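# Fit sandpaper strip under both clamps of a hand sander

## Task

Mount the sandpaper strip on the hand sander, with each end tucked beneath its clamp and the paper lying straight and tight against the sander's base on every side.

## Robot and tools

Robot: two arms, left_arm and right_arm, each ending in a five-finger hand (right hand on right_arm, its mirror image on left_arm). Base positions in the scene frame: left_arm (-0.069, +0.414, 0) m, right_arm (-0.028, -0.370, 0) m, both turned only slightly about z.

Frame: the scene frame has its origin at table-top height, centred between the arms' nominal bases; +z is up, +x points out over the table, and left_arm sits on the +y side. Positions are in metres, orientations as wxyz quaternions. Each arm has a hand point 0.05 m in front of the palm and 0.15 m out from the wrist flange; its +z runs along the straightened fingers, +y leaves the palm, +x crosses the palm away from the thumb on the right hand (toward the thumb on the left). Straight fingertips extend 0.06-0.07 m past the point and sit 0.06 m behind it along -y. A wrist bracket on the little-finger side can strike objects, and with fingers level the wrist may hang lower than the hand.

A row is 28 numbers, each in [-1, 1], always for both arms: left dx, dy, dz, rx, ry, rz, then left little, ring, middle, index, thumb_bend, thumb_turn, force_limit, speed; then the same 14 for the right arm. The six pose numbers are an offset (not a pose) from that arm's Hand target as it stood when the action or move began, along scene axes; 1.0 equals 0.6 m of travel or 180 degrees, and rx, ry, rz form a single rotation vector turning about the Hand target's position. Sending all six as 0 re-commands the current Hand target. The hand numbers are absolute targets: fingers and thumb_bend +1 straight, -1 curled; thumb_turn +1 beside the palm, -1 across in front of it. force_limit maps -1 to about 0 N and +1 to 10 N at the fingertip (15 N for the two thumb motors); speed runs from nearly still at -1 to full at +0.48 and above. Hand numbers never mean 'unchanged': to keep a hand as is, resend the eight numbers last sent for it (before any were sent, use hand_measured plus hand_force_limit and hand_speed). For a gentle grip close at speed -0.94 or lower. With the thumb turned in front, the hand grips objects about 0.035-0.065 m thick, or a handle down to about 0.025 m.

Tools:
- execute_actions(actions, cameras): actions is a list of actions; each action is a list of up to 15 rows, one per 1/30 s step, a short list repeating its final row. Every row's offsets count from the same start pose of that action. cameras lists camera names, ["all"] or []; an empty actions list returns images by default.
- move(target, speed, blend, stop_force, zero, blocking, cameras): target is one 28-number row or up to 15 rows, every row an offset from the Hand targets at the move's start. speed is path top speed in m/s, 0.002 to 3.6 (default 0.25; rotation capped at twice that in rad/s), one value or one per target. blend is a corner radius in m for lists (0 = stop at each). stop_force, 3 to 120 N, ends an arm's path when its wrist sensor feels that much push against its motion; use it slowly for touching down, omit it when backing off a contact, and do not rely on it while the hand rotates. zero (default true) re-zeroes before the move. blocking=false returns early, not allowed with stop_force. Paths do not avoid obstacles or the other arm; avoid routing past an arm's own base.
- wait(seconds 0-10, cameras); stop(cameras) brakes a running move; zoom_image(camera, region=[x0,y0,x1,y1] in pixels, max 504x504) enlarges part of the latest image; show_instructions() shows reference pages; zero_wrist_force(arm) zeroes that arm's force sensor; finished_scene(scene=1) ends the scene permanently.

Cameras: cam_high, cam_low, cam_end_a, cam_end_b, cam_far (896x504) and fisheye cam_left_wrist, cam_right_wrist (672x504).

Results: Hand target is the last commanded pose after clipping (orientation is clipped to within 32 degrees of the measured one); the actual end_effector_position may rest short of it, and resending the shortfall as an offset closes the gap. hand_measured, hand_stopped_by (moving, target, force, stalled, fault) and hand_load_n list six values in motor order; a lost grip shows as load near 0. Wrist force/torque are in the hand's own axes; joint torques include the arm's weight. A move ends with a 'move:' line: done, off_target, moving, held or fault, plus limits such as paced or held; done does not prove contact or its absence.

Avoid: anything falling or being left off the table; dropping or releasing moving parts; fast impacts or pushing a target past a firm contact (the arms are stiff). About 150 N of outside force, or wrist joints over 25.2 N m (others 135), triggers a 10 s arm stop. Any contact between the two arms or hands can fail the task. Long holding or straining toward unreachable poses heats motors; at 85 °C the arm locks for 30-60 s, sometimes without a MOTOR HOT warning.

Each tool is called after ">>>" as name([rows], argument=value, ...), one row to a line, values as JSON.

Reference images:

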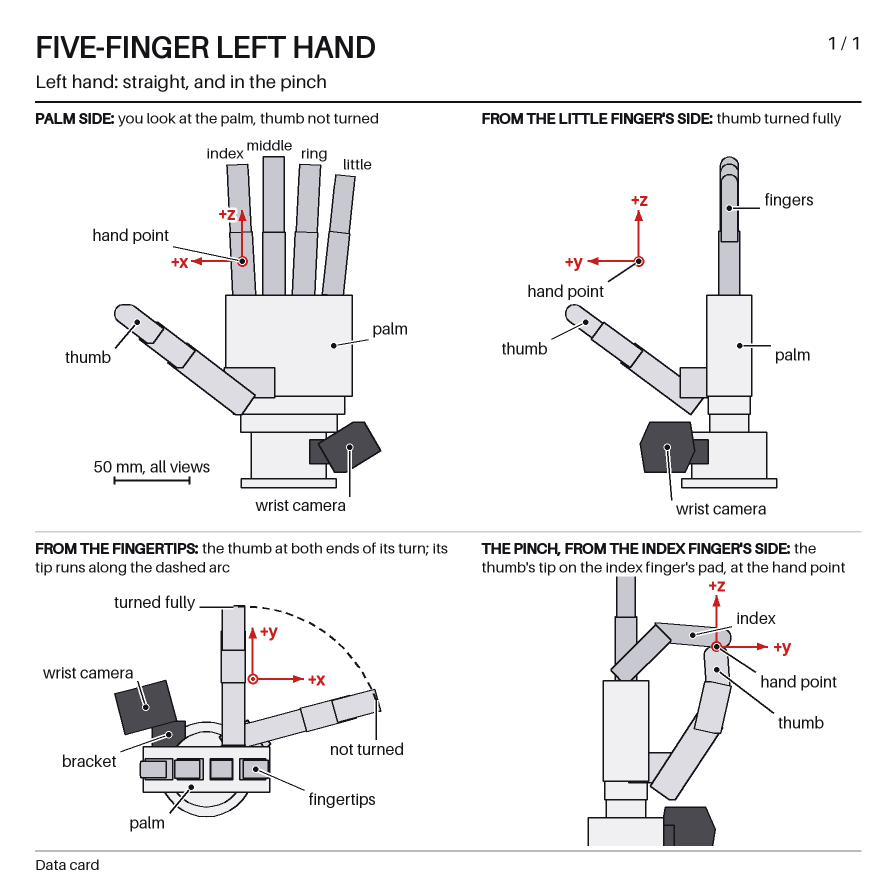

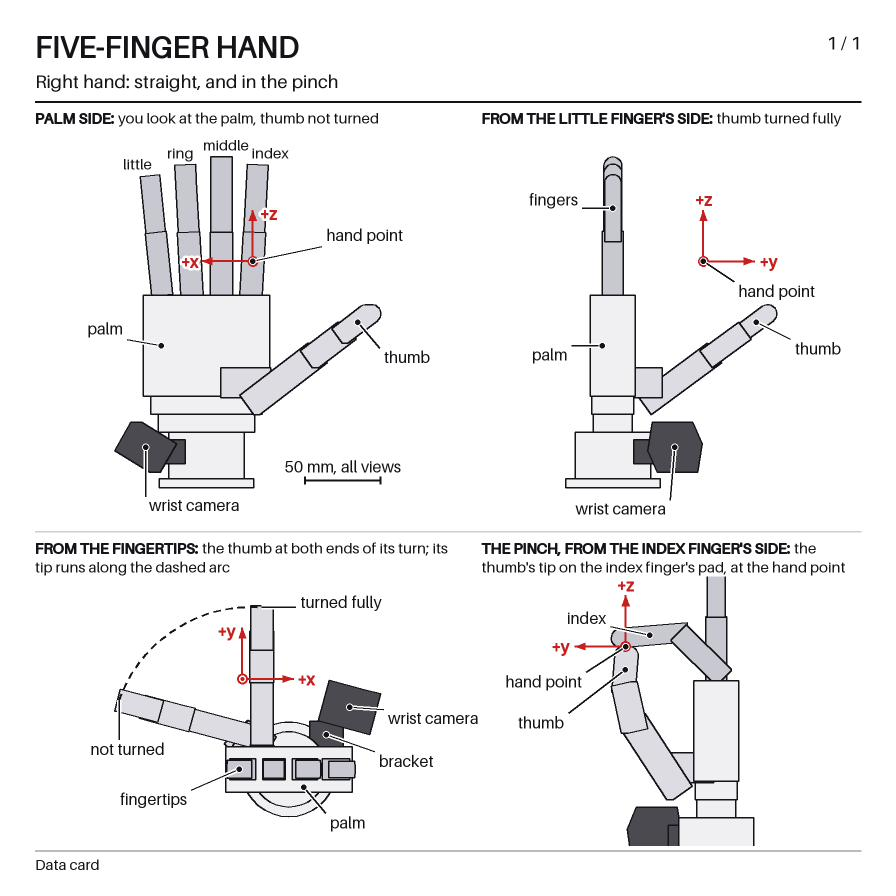

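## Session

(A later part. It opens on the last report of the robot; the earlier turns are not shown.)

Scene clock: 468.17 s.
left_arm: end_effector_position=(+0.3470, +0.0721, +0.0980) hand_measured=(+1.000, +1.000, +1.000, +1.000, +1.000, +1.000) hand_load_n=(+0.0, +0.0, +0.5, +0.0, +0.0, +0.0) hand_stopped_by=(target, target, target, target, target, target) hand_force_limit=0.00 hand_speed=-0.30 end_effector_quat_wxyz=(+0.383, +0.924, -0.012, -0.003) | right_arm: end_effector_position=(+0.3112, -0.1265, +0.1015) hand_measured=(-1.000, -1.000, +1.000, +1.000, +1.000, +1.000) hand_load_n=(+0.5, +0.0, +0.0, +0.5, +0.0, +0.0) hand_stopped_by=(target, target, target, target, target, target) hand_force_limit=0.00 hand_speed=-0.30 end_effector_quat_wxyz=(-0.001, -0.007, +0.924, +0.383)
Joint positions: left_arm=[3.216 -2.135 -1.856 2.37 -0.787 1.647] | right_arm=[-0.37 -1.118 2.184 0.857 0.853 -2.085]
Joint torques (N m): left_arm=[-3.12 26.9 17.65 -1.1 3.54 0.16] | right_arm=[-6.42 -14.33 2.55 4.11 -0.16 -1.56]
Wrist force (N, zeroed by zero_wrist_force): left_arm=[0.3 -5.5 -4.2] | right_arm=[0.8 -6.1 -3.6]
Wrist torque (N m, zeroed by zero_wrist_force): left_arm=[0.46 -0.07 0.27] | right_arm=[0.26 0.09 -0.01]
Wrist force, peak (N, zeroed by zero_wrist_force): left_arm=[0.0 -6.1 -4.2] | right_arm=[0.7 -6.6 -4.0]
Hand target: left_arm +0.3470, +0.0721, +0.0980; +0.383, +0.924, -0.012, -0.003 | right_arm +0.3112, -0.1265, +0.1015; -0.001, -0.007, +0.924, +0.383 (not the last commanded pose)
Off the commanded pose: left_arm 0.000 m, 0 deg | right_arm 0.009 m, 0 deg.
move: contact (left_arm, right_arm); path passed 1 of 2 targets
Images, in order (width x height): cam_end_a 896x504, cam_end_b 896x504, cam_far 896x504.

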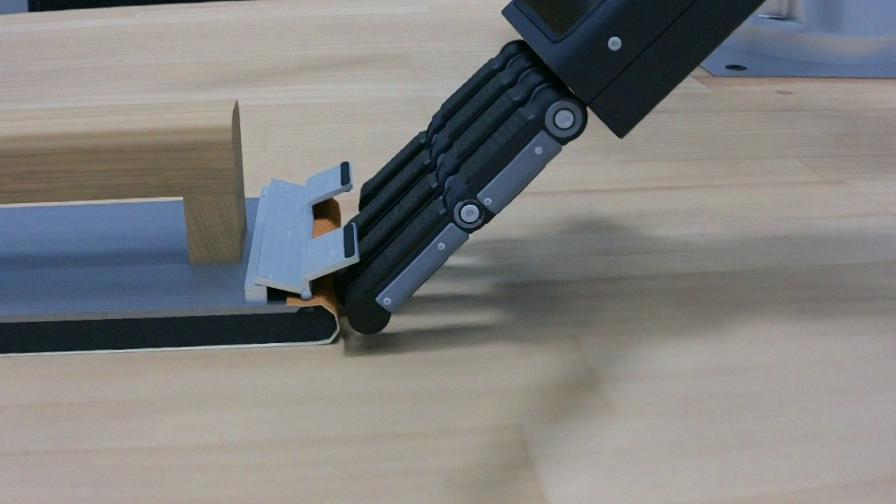

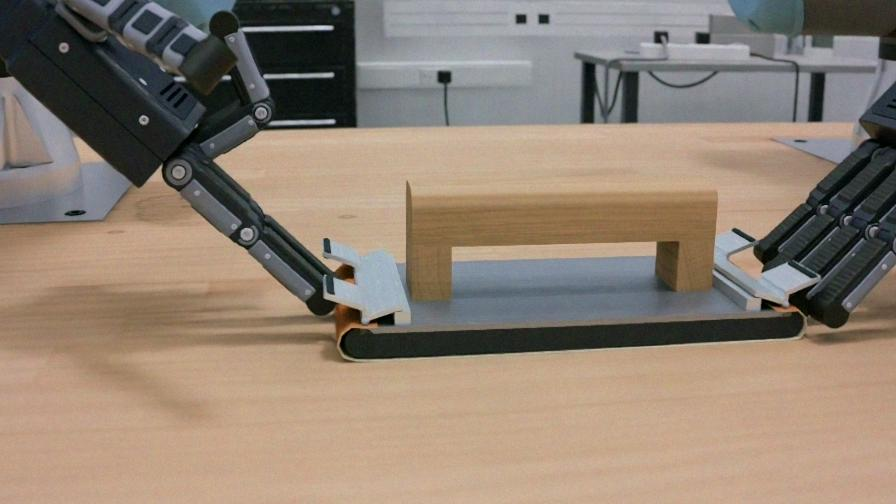

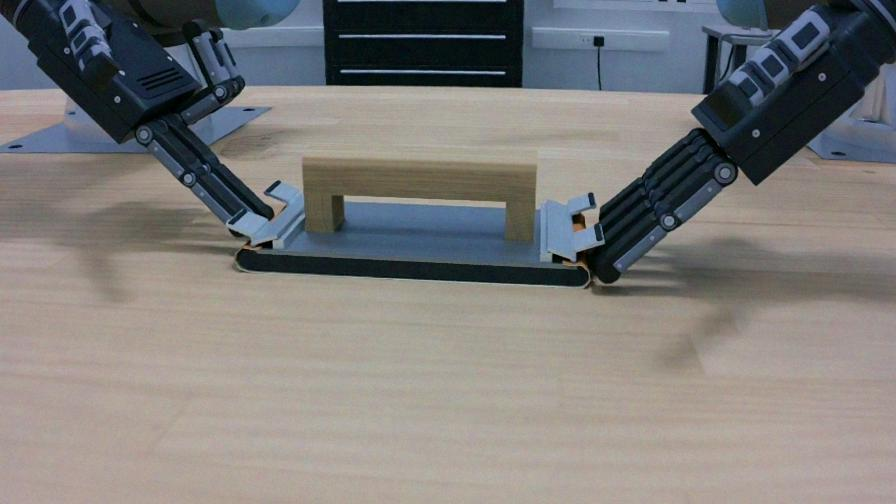

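>>> move([
  [0,0,0,0,0,0,1,1,1,1,1,1,0,-0.3,0,-0.0583,0,0,0,0,-1,-1,1,1,1,1,0,-0.3],
  [0,0,0,0,0,0,1,1,1,1,1,1,0,-0.3,0.03,-0.05,0.0228,-0.0278,-0.0277,-0.0262,1,-1,-1,1,1,1,0,-0.3],
], speed=0.1, cameras=["cam_end_b","cam_right_wrist","cam_far","cam_low"])

>>> zoom_image(camera="cam_right_wrist", region=[180, 0, 440, 220])

>>> zoom_image(camera="cam_end_b", region=[240, 200, 440, 380])

Scene clock: 494.63 s.
left_arm: end_effector_position=(+0.3470, +0.0721, +0.0980) hand_measured=(+1.000, +1.000, +1.000, +1.000, +1.000, +1.000) hand_load_n=(+0.0, +0.0, +0.0, +0.0, +0.0, +0.0) hand_stopped_by=(target, target, target, target, target, target) hand_force_limit=0.00 hand_speed=-0.30 end_effector_quat_wxyz=(+0.383, +0.924, -0.012, -0.003) | right_arm: end_effector_position=(+0.3292, -0.1565, +0.1152) hand_measured=(+1.000, -1.000, -1.000, +1.000, +1.000, +1.000) hand_load_n=(+0.0, +0.0, +0.0, +0.0, +0.0, +0.0) hand_stopped_by=(target, target, target, target, target, target) hand_force_limit=0.00 hand_speed=-0.30 end_effector_quat_wxyz=(+0.054, +0.014, +0.938, +0.341)
Joint positions: left_arm=[3.216 -2.135 -1.856 2.37 -0.787 1.647] | right_arm=[-0.434 -1.236 2.193 0.826 0.893 -2.044]
Joint torques (N m): left_arm=[1.96 29.65 2.09 -3.52 1.81 2.67] | right_arm=[9.85 -34.89 -17.91 2.48 -0.77 1.29]
Wrist force (N, zeroed by zero_wrist_force): left_arm=[0.0 -0.9 -0.2] | right_arm=[0.4 -0.1 0.1]
Wrist torque (N m, zeroed by zero_wrist_force): left_arm=[-0.01 0.04 0.15] | right_arm=[-0.03 -0.07 -0.16]
Wrist force, peak (N, zeroed by zero_wrist_force): left_arm=[0.2 -6.0 -4.5] | right_arm=[1.1 -6.6 -3.8]
Hand target: left_arm +0.3470, +0.0721, +0.0980; +0.383, +0.924, -0.012, -0.003 | right_arm +0.3292, -0.1565, +0.1152; +0.054, +0.014, +0.938, +0.341
Off the commanded pose: left_arm 0.000 m, 0 deg | right_arm 0.000 m, 0 deg.
move: done
camera_calibration:
cam_right_wrist: T_world_to_cam=[[-0.252768, 0.757629, 0.601753, 0.135424], [0.782319, -0.205907, 0.58786, -0.353916], [0.569285, 0.619355, -0.540661, 0.0872345], [0, 0, 0, 1]] pos_world=[0.261445, -0.229504, 0.173726]
Images, in order (width x height): cam_low 896x504, cam_end_b 896x504, cam_far 896x504, cam_right_wrist 672x504.

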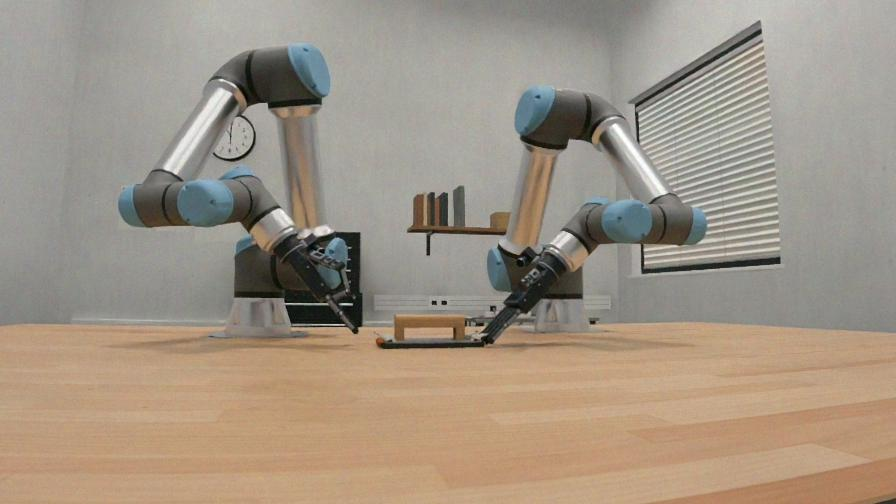

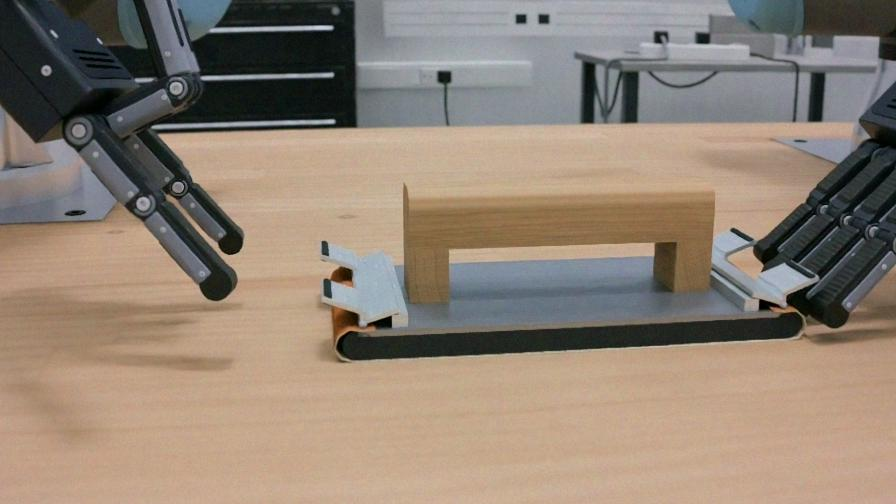

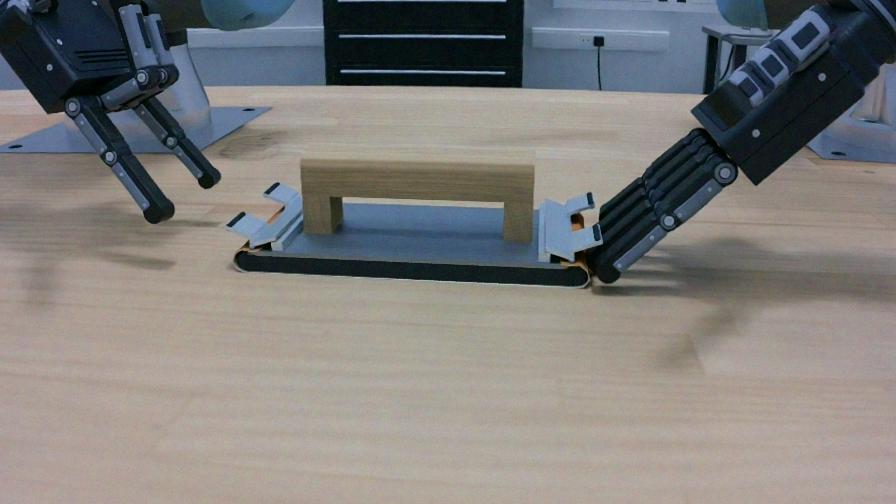

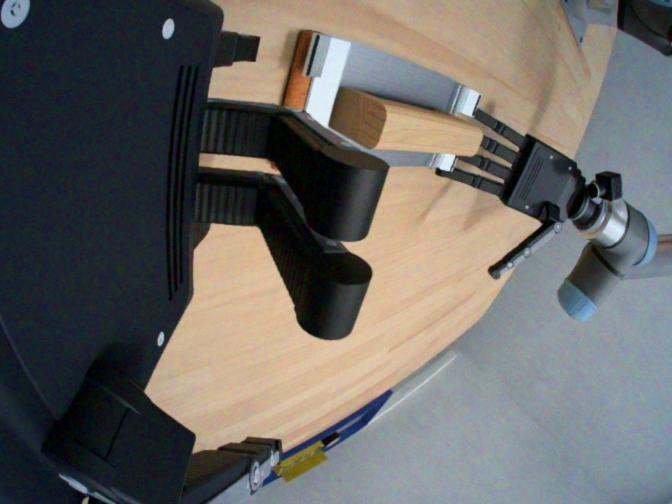

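Scaled by 1.938 from the camera's 672x504 image, which has a finer 960x720 frame.

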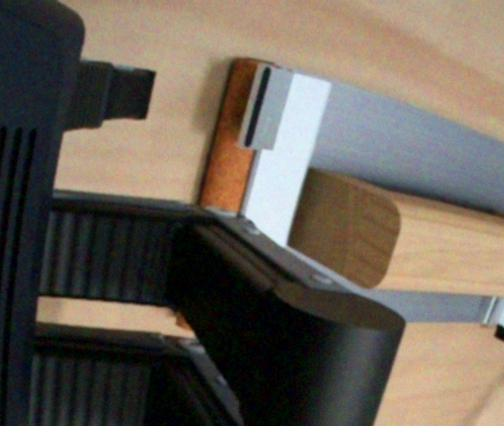

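Scaled by 2.520 from the camera's 896x504 image, which has a finer 1280x720 frame.

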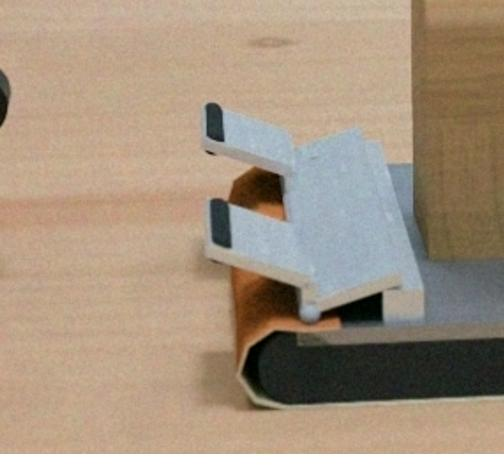

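>>> move([
  [0,0.0965,0.17,0.0276,-0.0258,0.0323,1,1,1,1,1,1,0,-0.3,0,0,0,0,0,0,1,-1,-1,1,1,1,0,-0.3],
  [-0.0317,-0.2035,0.2033,0.0276,-0.0258,0.0323,1,-1,-1,1,1,1,0,-0.3,0,0,0,0,0,0,1,-1,-1,1,1,1,0,-0.3],
  [-0.0317,-0.253,0.07,0.0276,-0.0258,0.0323,1,-1,-1,1,1,1,0,-0.3,0,0,0,0,0,0,1,-1,-1,1,1,1,0,-0.3],
], speed=[0.2,0.2,0.1], blend=[0.02,0,0], cameras=["all"])

>>> zoom_image(camera="cam_end_b", region=[240, 130, 480, 380])

Scene clock: 516.07 s.
left_arm: end_effector_position=(+0.3279, -0.0796, +0.1400) hand_measured=(+1.000, -1.000, -1.000, +1.000, +1.000, +1.000) hand_load_n=(+0.0, +0.0, +0.0, +0.0, +0.0, +0.0) hand_stopped_by=(target, target, target, target, target, target) hand_force_limit=0.00 hand_speed=-0.30 end_effector_quat_wxyz=(+0.341, +0.938, +0.020, +0.053) | right_arm: end_effector_position=(+0.3292, -0.1565, +0.1152) hand_measured=(+1.000, -1.000, -1.000, +1.000, +1.000, +1.000) hand_load_n=(+0.0, +0.0, +0.0, +0.0, +0.0, +0.0) hand_stopped_by=(target, target, target, target, target, target) hand_force_limit=0.00 hand_speed=-0.30 end_effector_quat_wxyz=(+0.054, +0.014, +0.938, +0.341)
Joint positions: left_arm=[2.781 -2.025 -1.691 2.582 -0.998 0.994] | right_arm=[-0.434 -1.236 2.193 0.826 0.893 -2.044]
Joint torques (N m): left_arm=[-8.25 27.37 6.2 1 -1.21 -2.38] | right_arm=[5.31 -34.25 -12.94 3.47 -3.18 1.16]
Wrist force (N, zeroed by zero_wrist_force): left_arm=[0.2 -0.3 -0.3] | right_arm=[0.1 -0.1 0.4]
Wrist torque (N m, zeroed by zero_wrist_force): left_arm=[-0.03 -0.01 0.15] | right_arm=[-0.03 -0.03 -0.17]
Wrist force, peak (N, zeroed by zero_wrist_force): left_arm=[0.3 -1.2 -1.1] | right_arm=[0.8 -0.1 0.0]
Hand target: left_arm +0.3279, -0.0797, +0.1400; +0.341, +0.938, +0.020, +0.053 | right_arm +0.3292, -0.1565, +0.1152; +0.054, +0.014, +0.938, +0.341
Off the commanded pose: left_arm 0.000 m, 0 deg | right_arm 0.000 m, 0 deg.
move: done
camera_calibration:
cam_left_wrist: T_world_to_cam=[[0.278312, 0.733088, -0.620584, 0.0594121], [0.746237, 0.241746, 0.620234, -0.320565], [0.60471, -0.635721, -0.479776, -0.0688997], [0, 0, 0, 1]] pos_world=[0.264346, -0.00986008, 0.202639]
cam_right_wrist: T_world_to_cam=[[-0.252768, 0.757629, 0.601753, 0.135424], [0.782319, -0.205907, 0.58786, -0.353916], [0.569285, 0.619355, -0.540661, 0.0872345], [0, 0, 0, 1]] pos_world=[0.261445, -0.229504, 0.173726]

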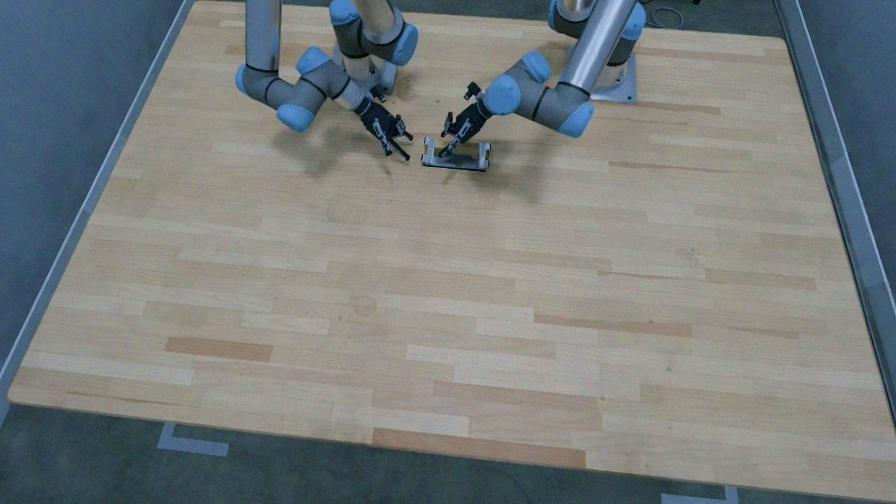

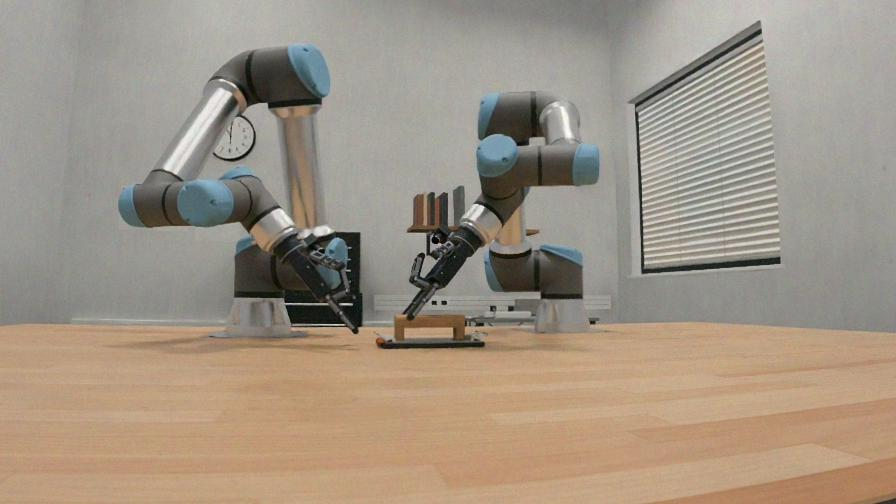

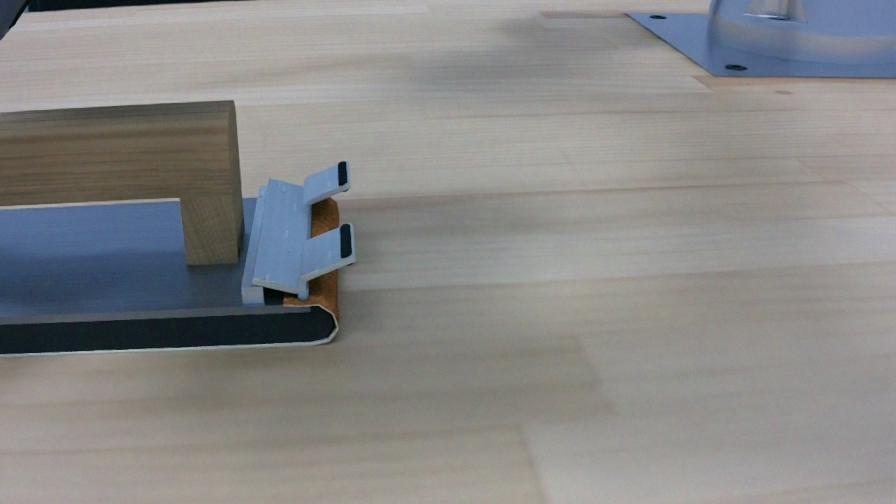

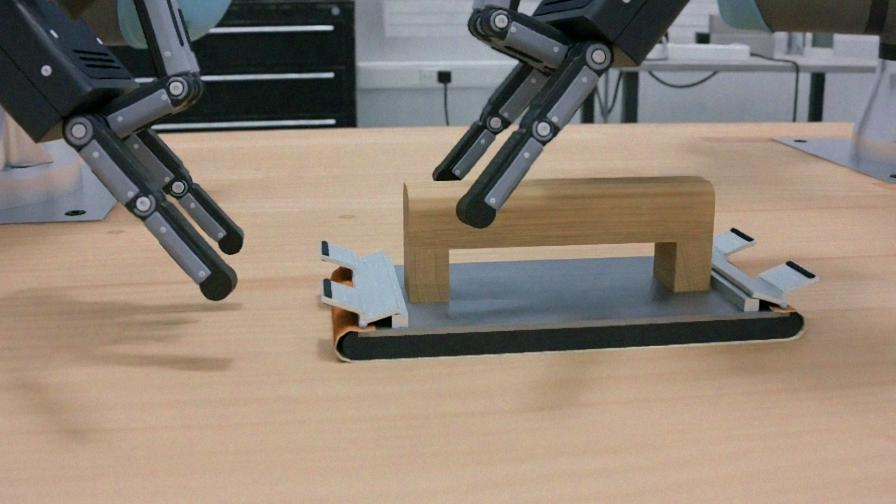

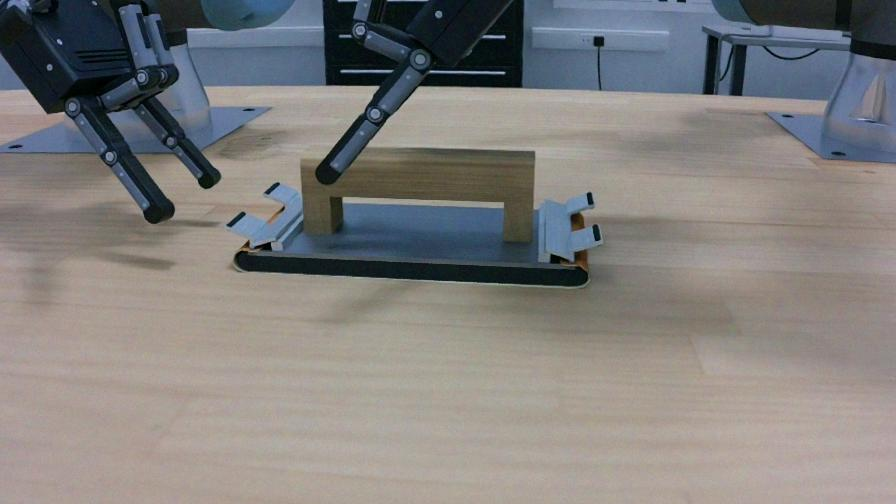

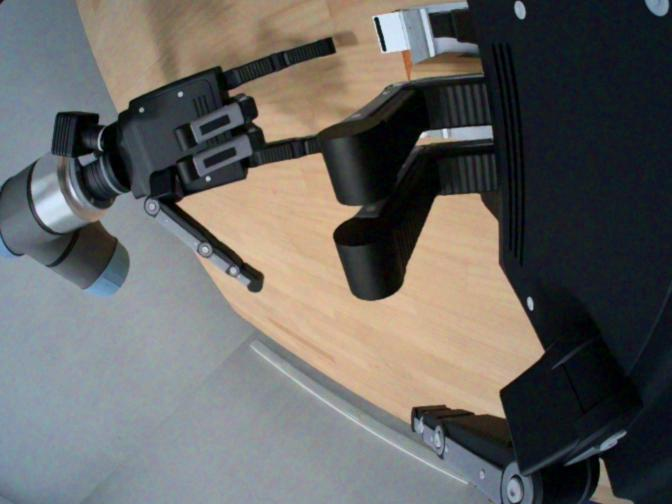

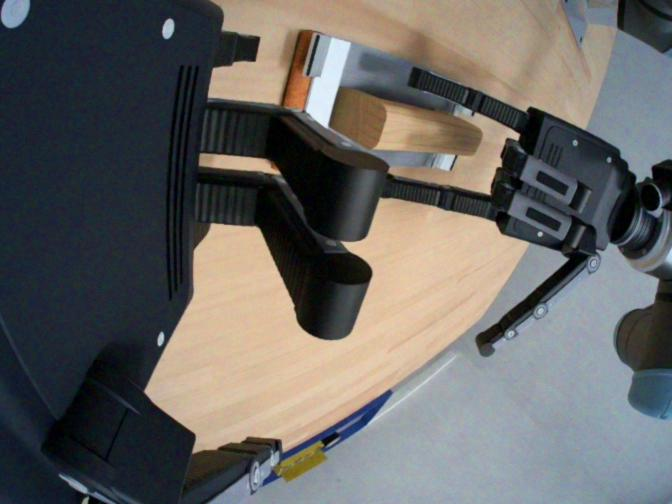

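Scaled by 2.016 from the camera's 896x504 image, which has a finer 1280x720 frame.

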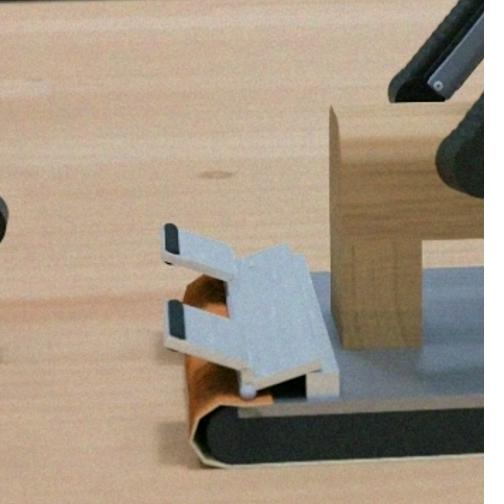

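>>> zero_wrist_force(arm="left_arm")

>>> zero_wrist_force(arm="right_arm")

>>> move([
  [0,0,-0.045,0,0,0,1,-1,-1,1,1,1,0,-0.3,0,0,0,0,0,0,1,-1,-1,1,1,1,0,-0.3],
  [0,0,-0.085,0,0,0,1,-1,-1,1,1,1,0,-0.3,0,0.012,-0.0125,0,0,0,1,-1,-1,1,1,1,0,-0.3],
], speed=[0.06,0.015], stop_force=9, cameras=["cam_end_b","cam_right_wrist","cam_far"])

>>> zoom_image(camera="cam_end_b", region=[240, 180, 480, 380])

>>> zoom_image(camera="cam_right_wrist", region=[180, 0, 440, 220])

Wrist force sensor zeroed.

Wrist force sensor zeroed.

Scene clock: 522.57 s.
left_arm: end_effector_position=(+0.3279, -0.0797, +0.1031) hand_measured=(+1.000, -1.000, -1.000, +1.000, +1.000, +1.000) hand_load_n=(-1.0, +0.0, +0.0, -1.5, +0.0, +0.0) hand_stopped_by=(target, target, target, target, target, target) hand_force_limit=0.00 hand_speed=-0.30 end_effector_quat_wxyz=(+0.341, +0.938, +0.020, +0.053) | right_arm: end_effector_position=(+0.3292, -0.1493, +0.1077) hand_measured=(+1.000, -1.000, -1.000, +1.000, +1.000, +1.000) hand_load_n=(+0.0, +0.0, +0.0, +0.0, +0.0, +0.0) hand_stopped_by=(target, target, target, target, target, target) hand_force_limit=0.00 hand_speed=-0.30 end_effector_quat_wxyz=(+0.054, +0.014, +0.938, +0.341)
Joint positions: left_arm=[2.781 -2.075 -1.725 2.666 -0.998 0.994] | right_arm=[-0.41 -1.221 2.194 0.79 0.888 -2.013]
Joint torques (N m): left_arm=[1.83 44.72 22.32 -3.72 -0.84 1.58] | right_arm=[10.4 -12.48 -0.62 0.75 -3.92 1.39]
Wrist force (N, zeroed by zero_wrist_force): left_arm=[0.0 3.2 -10.4] | right_arm=[0.0 0.2 0.0]
Wrist torque (N m, zeroed by zero_wrist_force): left_arm=[0.53 -0.35 -0.11] | right_arm=[0.02 0.02 -0.01]
Wrist force, peak (N, zeroed by zero_wrist_force): left_arm=[1.8 6.8 -21.5] | right_arm=[0.2 0.3 -0.8]
Hand target: left_arm +0.3279, -0.0797, +0.1031; +0.341, +0.938, +0.020, +0.053 (not the last commanded pose) | right_arm +0.3292, -0.1493, +0.1077; +0.054, +0.014, +0.938, +0.341
Off the commanded pose: left_arm 0.014 m, 0 deg | right_arm 0.000 m, 0 deg.
move: contact (left_arm)
camera_calibration:
cam_right_wrist: T_world_to_cam=[[-0.252768, 0.757629, 0.601753, 0.134482], [0.782319, -0.205907, 0.58786, -0.348025], [0.569285, 0.619355, -0.540661, 0.0787202], [0, 0, 0, 1]] pos_world=[0.261445, -0.222304, 0.166226]
Images, in order (width x height): cam_end_b 896x504, cam_far 896x504, cam_right_wrist 672x504.

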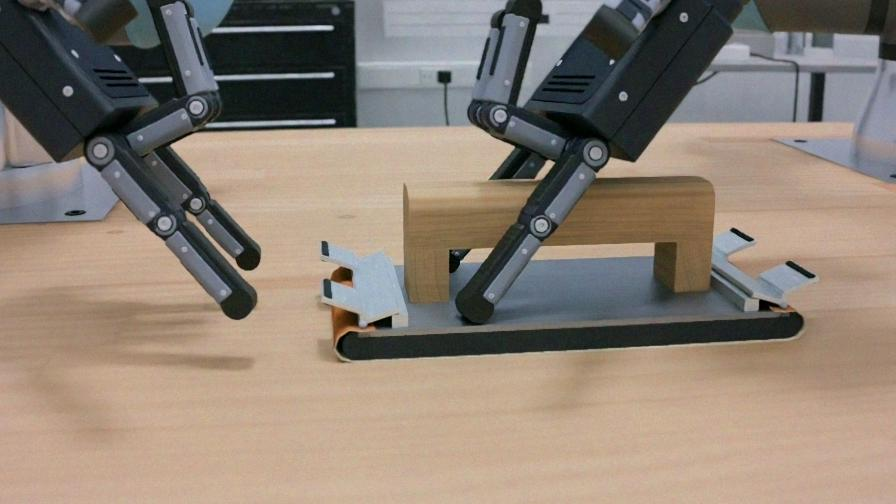

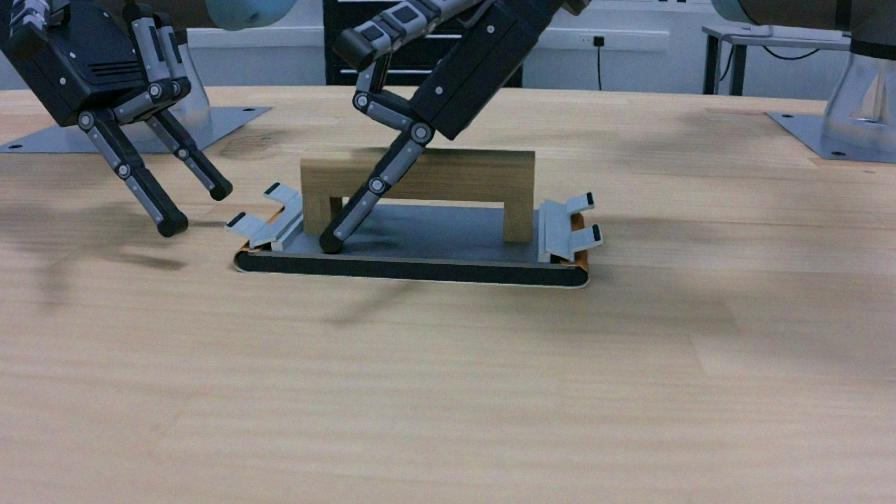

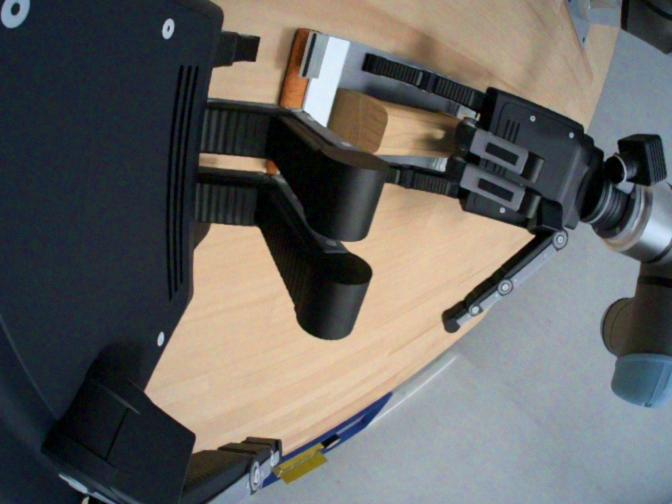

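Scaled by 2.100 from the camera's 896x504 image, which has a finer 1280x720 frame.

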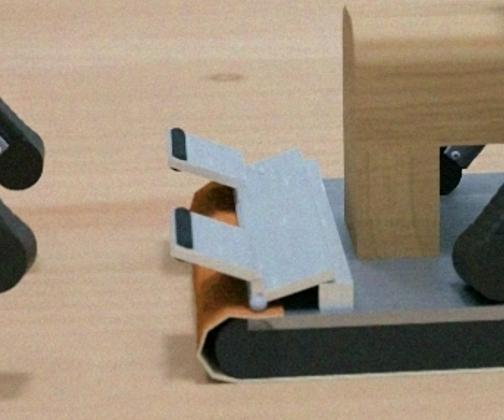

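Scaled by 1.938 from the camera's 672x504 image, which has a finer 960x720 frame.

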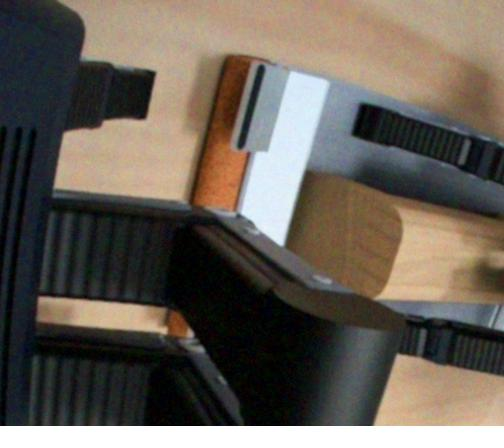

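>>> move([
  [0,0,0,0,0,0,1,-1,-1,1,1,1,0,-0.3,0,0.02,-0.0067,0,0,0,1,-1,-1,1,1,1,0,-0.3],
  [0,0,0,0,0,0,1,-1,-1,1,1,1,0,-0.3,0,0.04,-0.0017,0,0,0,1,-1,-1,1,1,1,0,-0.3],
], speed=[0.04,0.015], stop_force=5, cameras=["cam_end_b","cam_right_wrist","cam_far"])

>>> zoom_image(camera="cam_end_b", region=[240, 180, 480, 380])

Scene clock: 531.73 s.
left_arm: end_effector_position=(+0.3279, -0.0797, +0.1031) hand_measured=(+1.000, -1.000, -1.000, +1.000, +1.000, +1.000) hand_load_n=(-1.0, +0.0, +0.0, -1.0, +0.0, +0.0) hand_stopped_by=(target, target, target, target, target, target) hand_force_limit=0.00 hand_speed=-0.30 end_effector_quat_wxyz=(+0.341, +0.938, +0.020, +0.053) | right_arm: end_effector_position=(+0.3292, -0.1253, +0.1067) hand_measured=(+1.000, -1.000, -1.000, +1.000, +1.000, +1.000) hand_load_n=(+0.0, +0.0, +0.0, +0.0, +0.0, +0.0) hand_stopped_by=(target, target, target, target, target, target) hand_force_limit=0.00 hand_speed=-0.30 end_effector_quat_wxyz=(+0.054, +0.014, +0.938, +0.341)
Joint positions: left_arm=[2.781 -2.075 -1.725 2.666 -0.998 0.994] | right_arm=[-0.326 -1.229 2.181 0.743 0.875 -1.907]
Joint torques (N m): left_arm=[-1.95 44.6 22.11 -2.59 -1.25 2.62] | right_arm=[10.24 -35.37 -18.36 0.55 -4 1.3]
Wrist force (N, zeroed by zero_wrist_force): left_arm=[-0.5 3.1 -10.0] | right_arm=[0.1 -0.2 -0.4]
Wrist torque (N m, zeroed by zero_wrist_force): left_arm=[0.47 -0.28 -0.12] | right_arm=[0.08 -0.02 0.01]
Wrist force, peak (N, zeroed by zero_wrist_force): left_arm=[-0.5 3.5 -10.6] | right_arm=[-0.1 -0.9 -0.4]
Hand target: left_arm +0.3279, -0.0797, +0.1031; +0.341, +0.938, +0.020, +0.053 | right_arm +0.3292, -0.1253, +0.1067; +0.054, +0.014, +0.938, +0.341
Off the commanded pose: left_arm 0.000 m, 0 deg | right_arm 0.000 m, 0 deg.
move: done
camera_calibration:
cam_right_wrist: T_world_to_cam=[[-0.252768, 0.757629, 0.601753, 0.116901], [0.782319, -0.205907, 0.58786, -0.342495], [0.569285, 0.619355, -0.540661, 0.063315], [0, 0, 0, 1]] pos_world=[0.261445, -0.198304, 0.165226]
Images, in order (width x height): cam_end_b 896x504, cam_far 896x504, cam_right_wrist 672x504.

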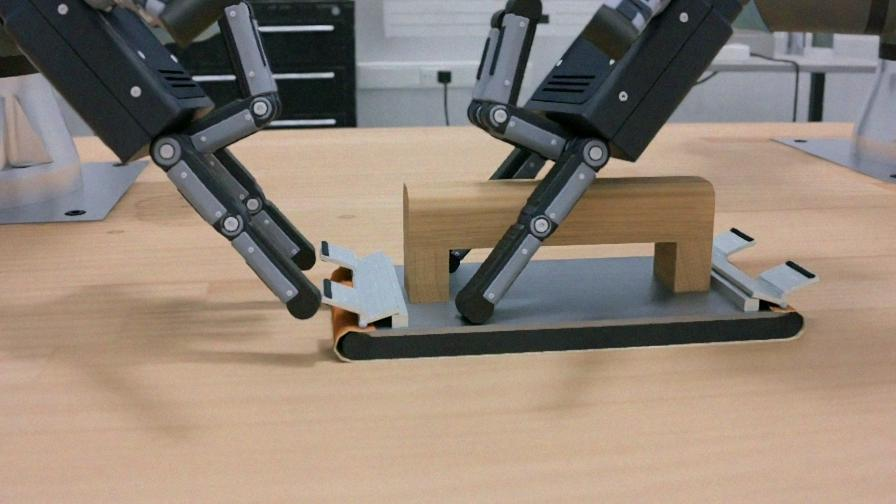

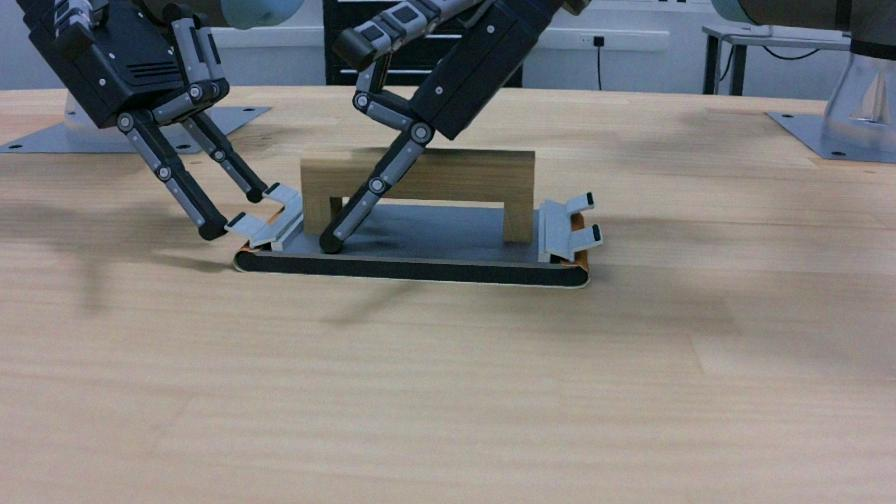

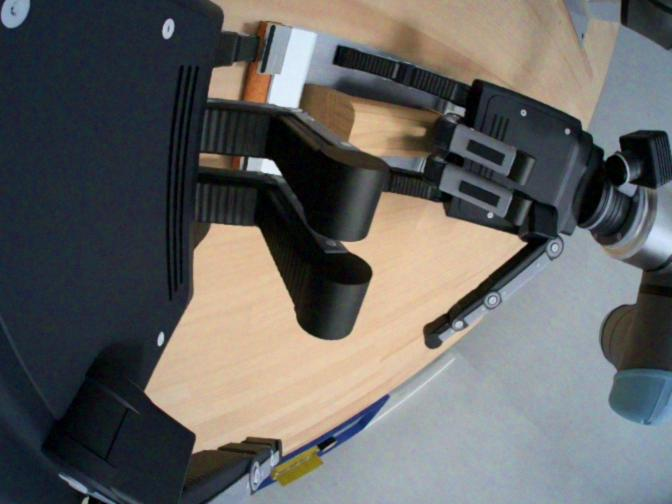

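Scaled by 2.100 from the camera's 896x504 image, which has a finer 1280x720 frame.

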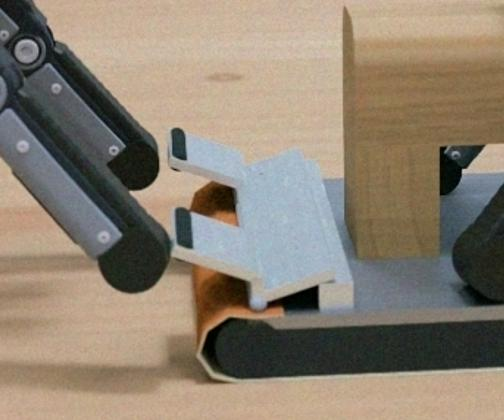

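>>> move([
  [0,0,0,0,0,0,1,-1,-1,1,1,1,0,-0.3,0,-0.005,-0.005,0,0,0,1,-1,-1,1,1,1,0,-0.3],
  [0,0,0,0,0,0,1,-1,-1,1,1,1,0,-0.3,0,0.005,-0.005,0,0,0,1,-1,-1,1,1,1,0,-0.3],
  [0,0,0,0,0,0,1,-1,-1,1,1,1,0,-0.3,0,0.0083,0.01,0,0,0,1,-1,-1,1,1,1,0,-0.3],
], speed=0.02, stop_force=12, cameras=["cam_end_b","cam_right_wrist","cam_far"])

>>> zoom_image(camera="cam_end_b", region=[240, 180, 480, 380])

Scene clock: 539.00 s.
left_arm: end_effector_position=(+0.3279, -0.0797, +0.1031) hand_measured=(+1.000, -1.000, -1.000, +1.000, +1.000, +1.000) hand_load_n=(-1.0, +0.0, +0.0, +0.0, +0.0, +0.0) hand_stopped_by=(target, target, target, target, target, target) hand_force_limit=0.00 hand_speed=-0.30 end_effector_quat_wxyz=(+0.341, +0.938, +0.020, +0.053) | right_arm: end_effector_position=(+0.3291, -0.1233, +0.1037) hand_measured=(+1.000, -1.000, -1.000, +1.000, +1.000, +1.000) hand_load_n=(+0.0, +0.0, +0.0, +1.0, +0.0, +0.0) hand_stopped_by=(target, target, target, target, target, target) hand_force_limit=0.00 hand_speed=-0.30 end_effector_quat_wxyz=(+0.054, +0.014, +0.938, +0.341)
Joint positions: left_arm=[2.781 -2.075 -1.725 2.666 -0.998 0.994] | right_arm=[-0.319 -1.222 2.182 0.731 0.874 -1.898]
Joint torques (N m): left_arm=[-6.12 38.81 20.71 -1.67 -0.28 2.67] | right_arm=[-6.1 -11.32 1.56 4.79 -0.16 -1.65]
Wrist force (N, zeroed by zero_wrist_force): left_arm=[0.9 1.6 -13.4] | right_arm=[-2.3 -7.9 -2.1]
Wrist torque (N m, zeroed by zero_wrist_force): left_arm=[0.76 -0.32 -0.02] | right_arm=[0.25 -0.10 0.00]
Wrist force, peak (N, zeroed by zero_wrist_force): left_arm=[1.0 1.6 -14.1] | right_arm=[-2.6 -15.4 -5.1]
Hand target: left_arm +0.3279, -0.0797, +0.1031; +0.341, +0.938, +0.020, +0.053 | right_arm +0.3291, -0.1233, +0.1037; +0.054, +0.014, +0.938, +0.341 (not the last commanded pose)
Off the commanded pose: left_arm 0.000 m, 0 deg | right_arm 0.009 m, 0 deg.
move: contact (right_arm); path passed 1 of 3 targets
camera_calibration:
cam_right_wrist: T_world_to_cam=[[-0.252613, 0.757644, 0.601799, 0.117085], [0.782511, -0.205848, 0.587625, -0.340379], [0.56909, 0.619356, -0.540865, 0.0605927], [0, 0, 0, 1]] pos_world=[0.261445, -0.196304, 0.162326]
Images, in order (width x height): cam_end_b 896x504, cam_far 896x504, cam_right_wrist 672x504.

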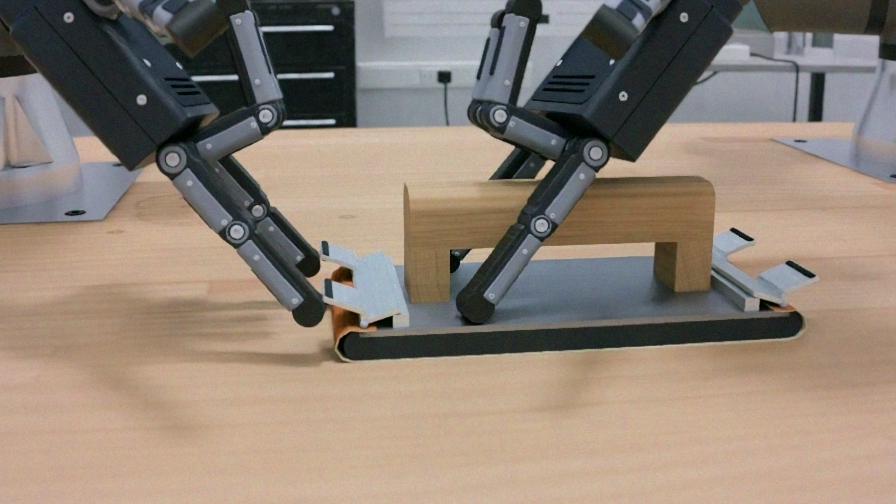

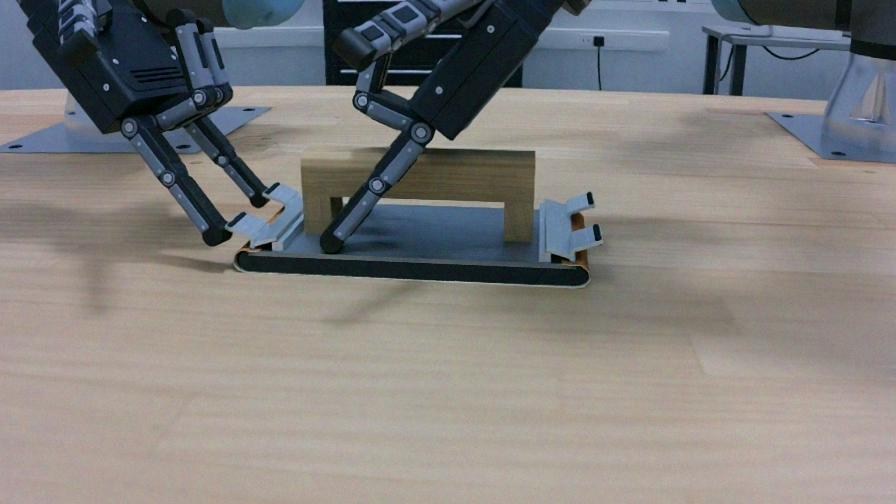

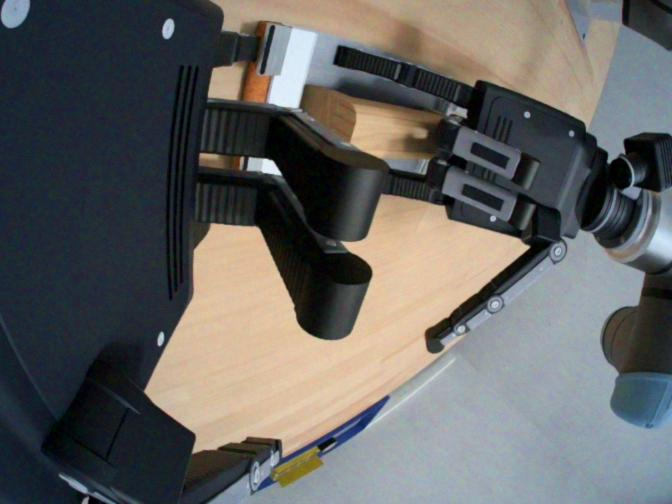

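Scaled by 2.100 from the camera's 896x504 image, which has a finer 1280x720 frame.

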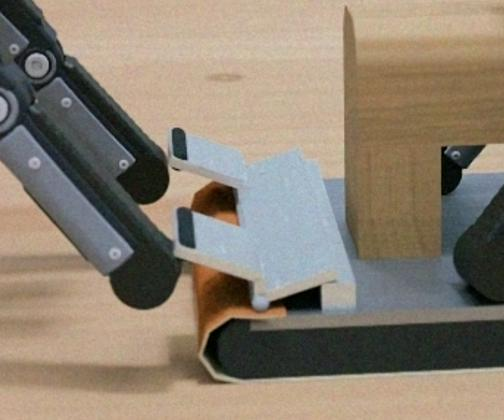

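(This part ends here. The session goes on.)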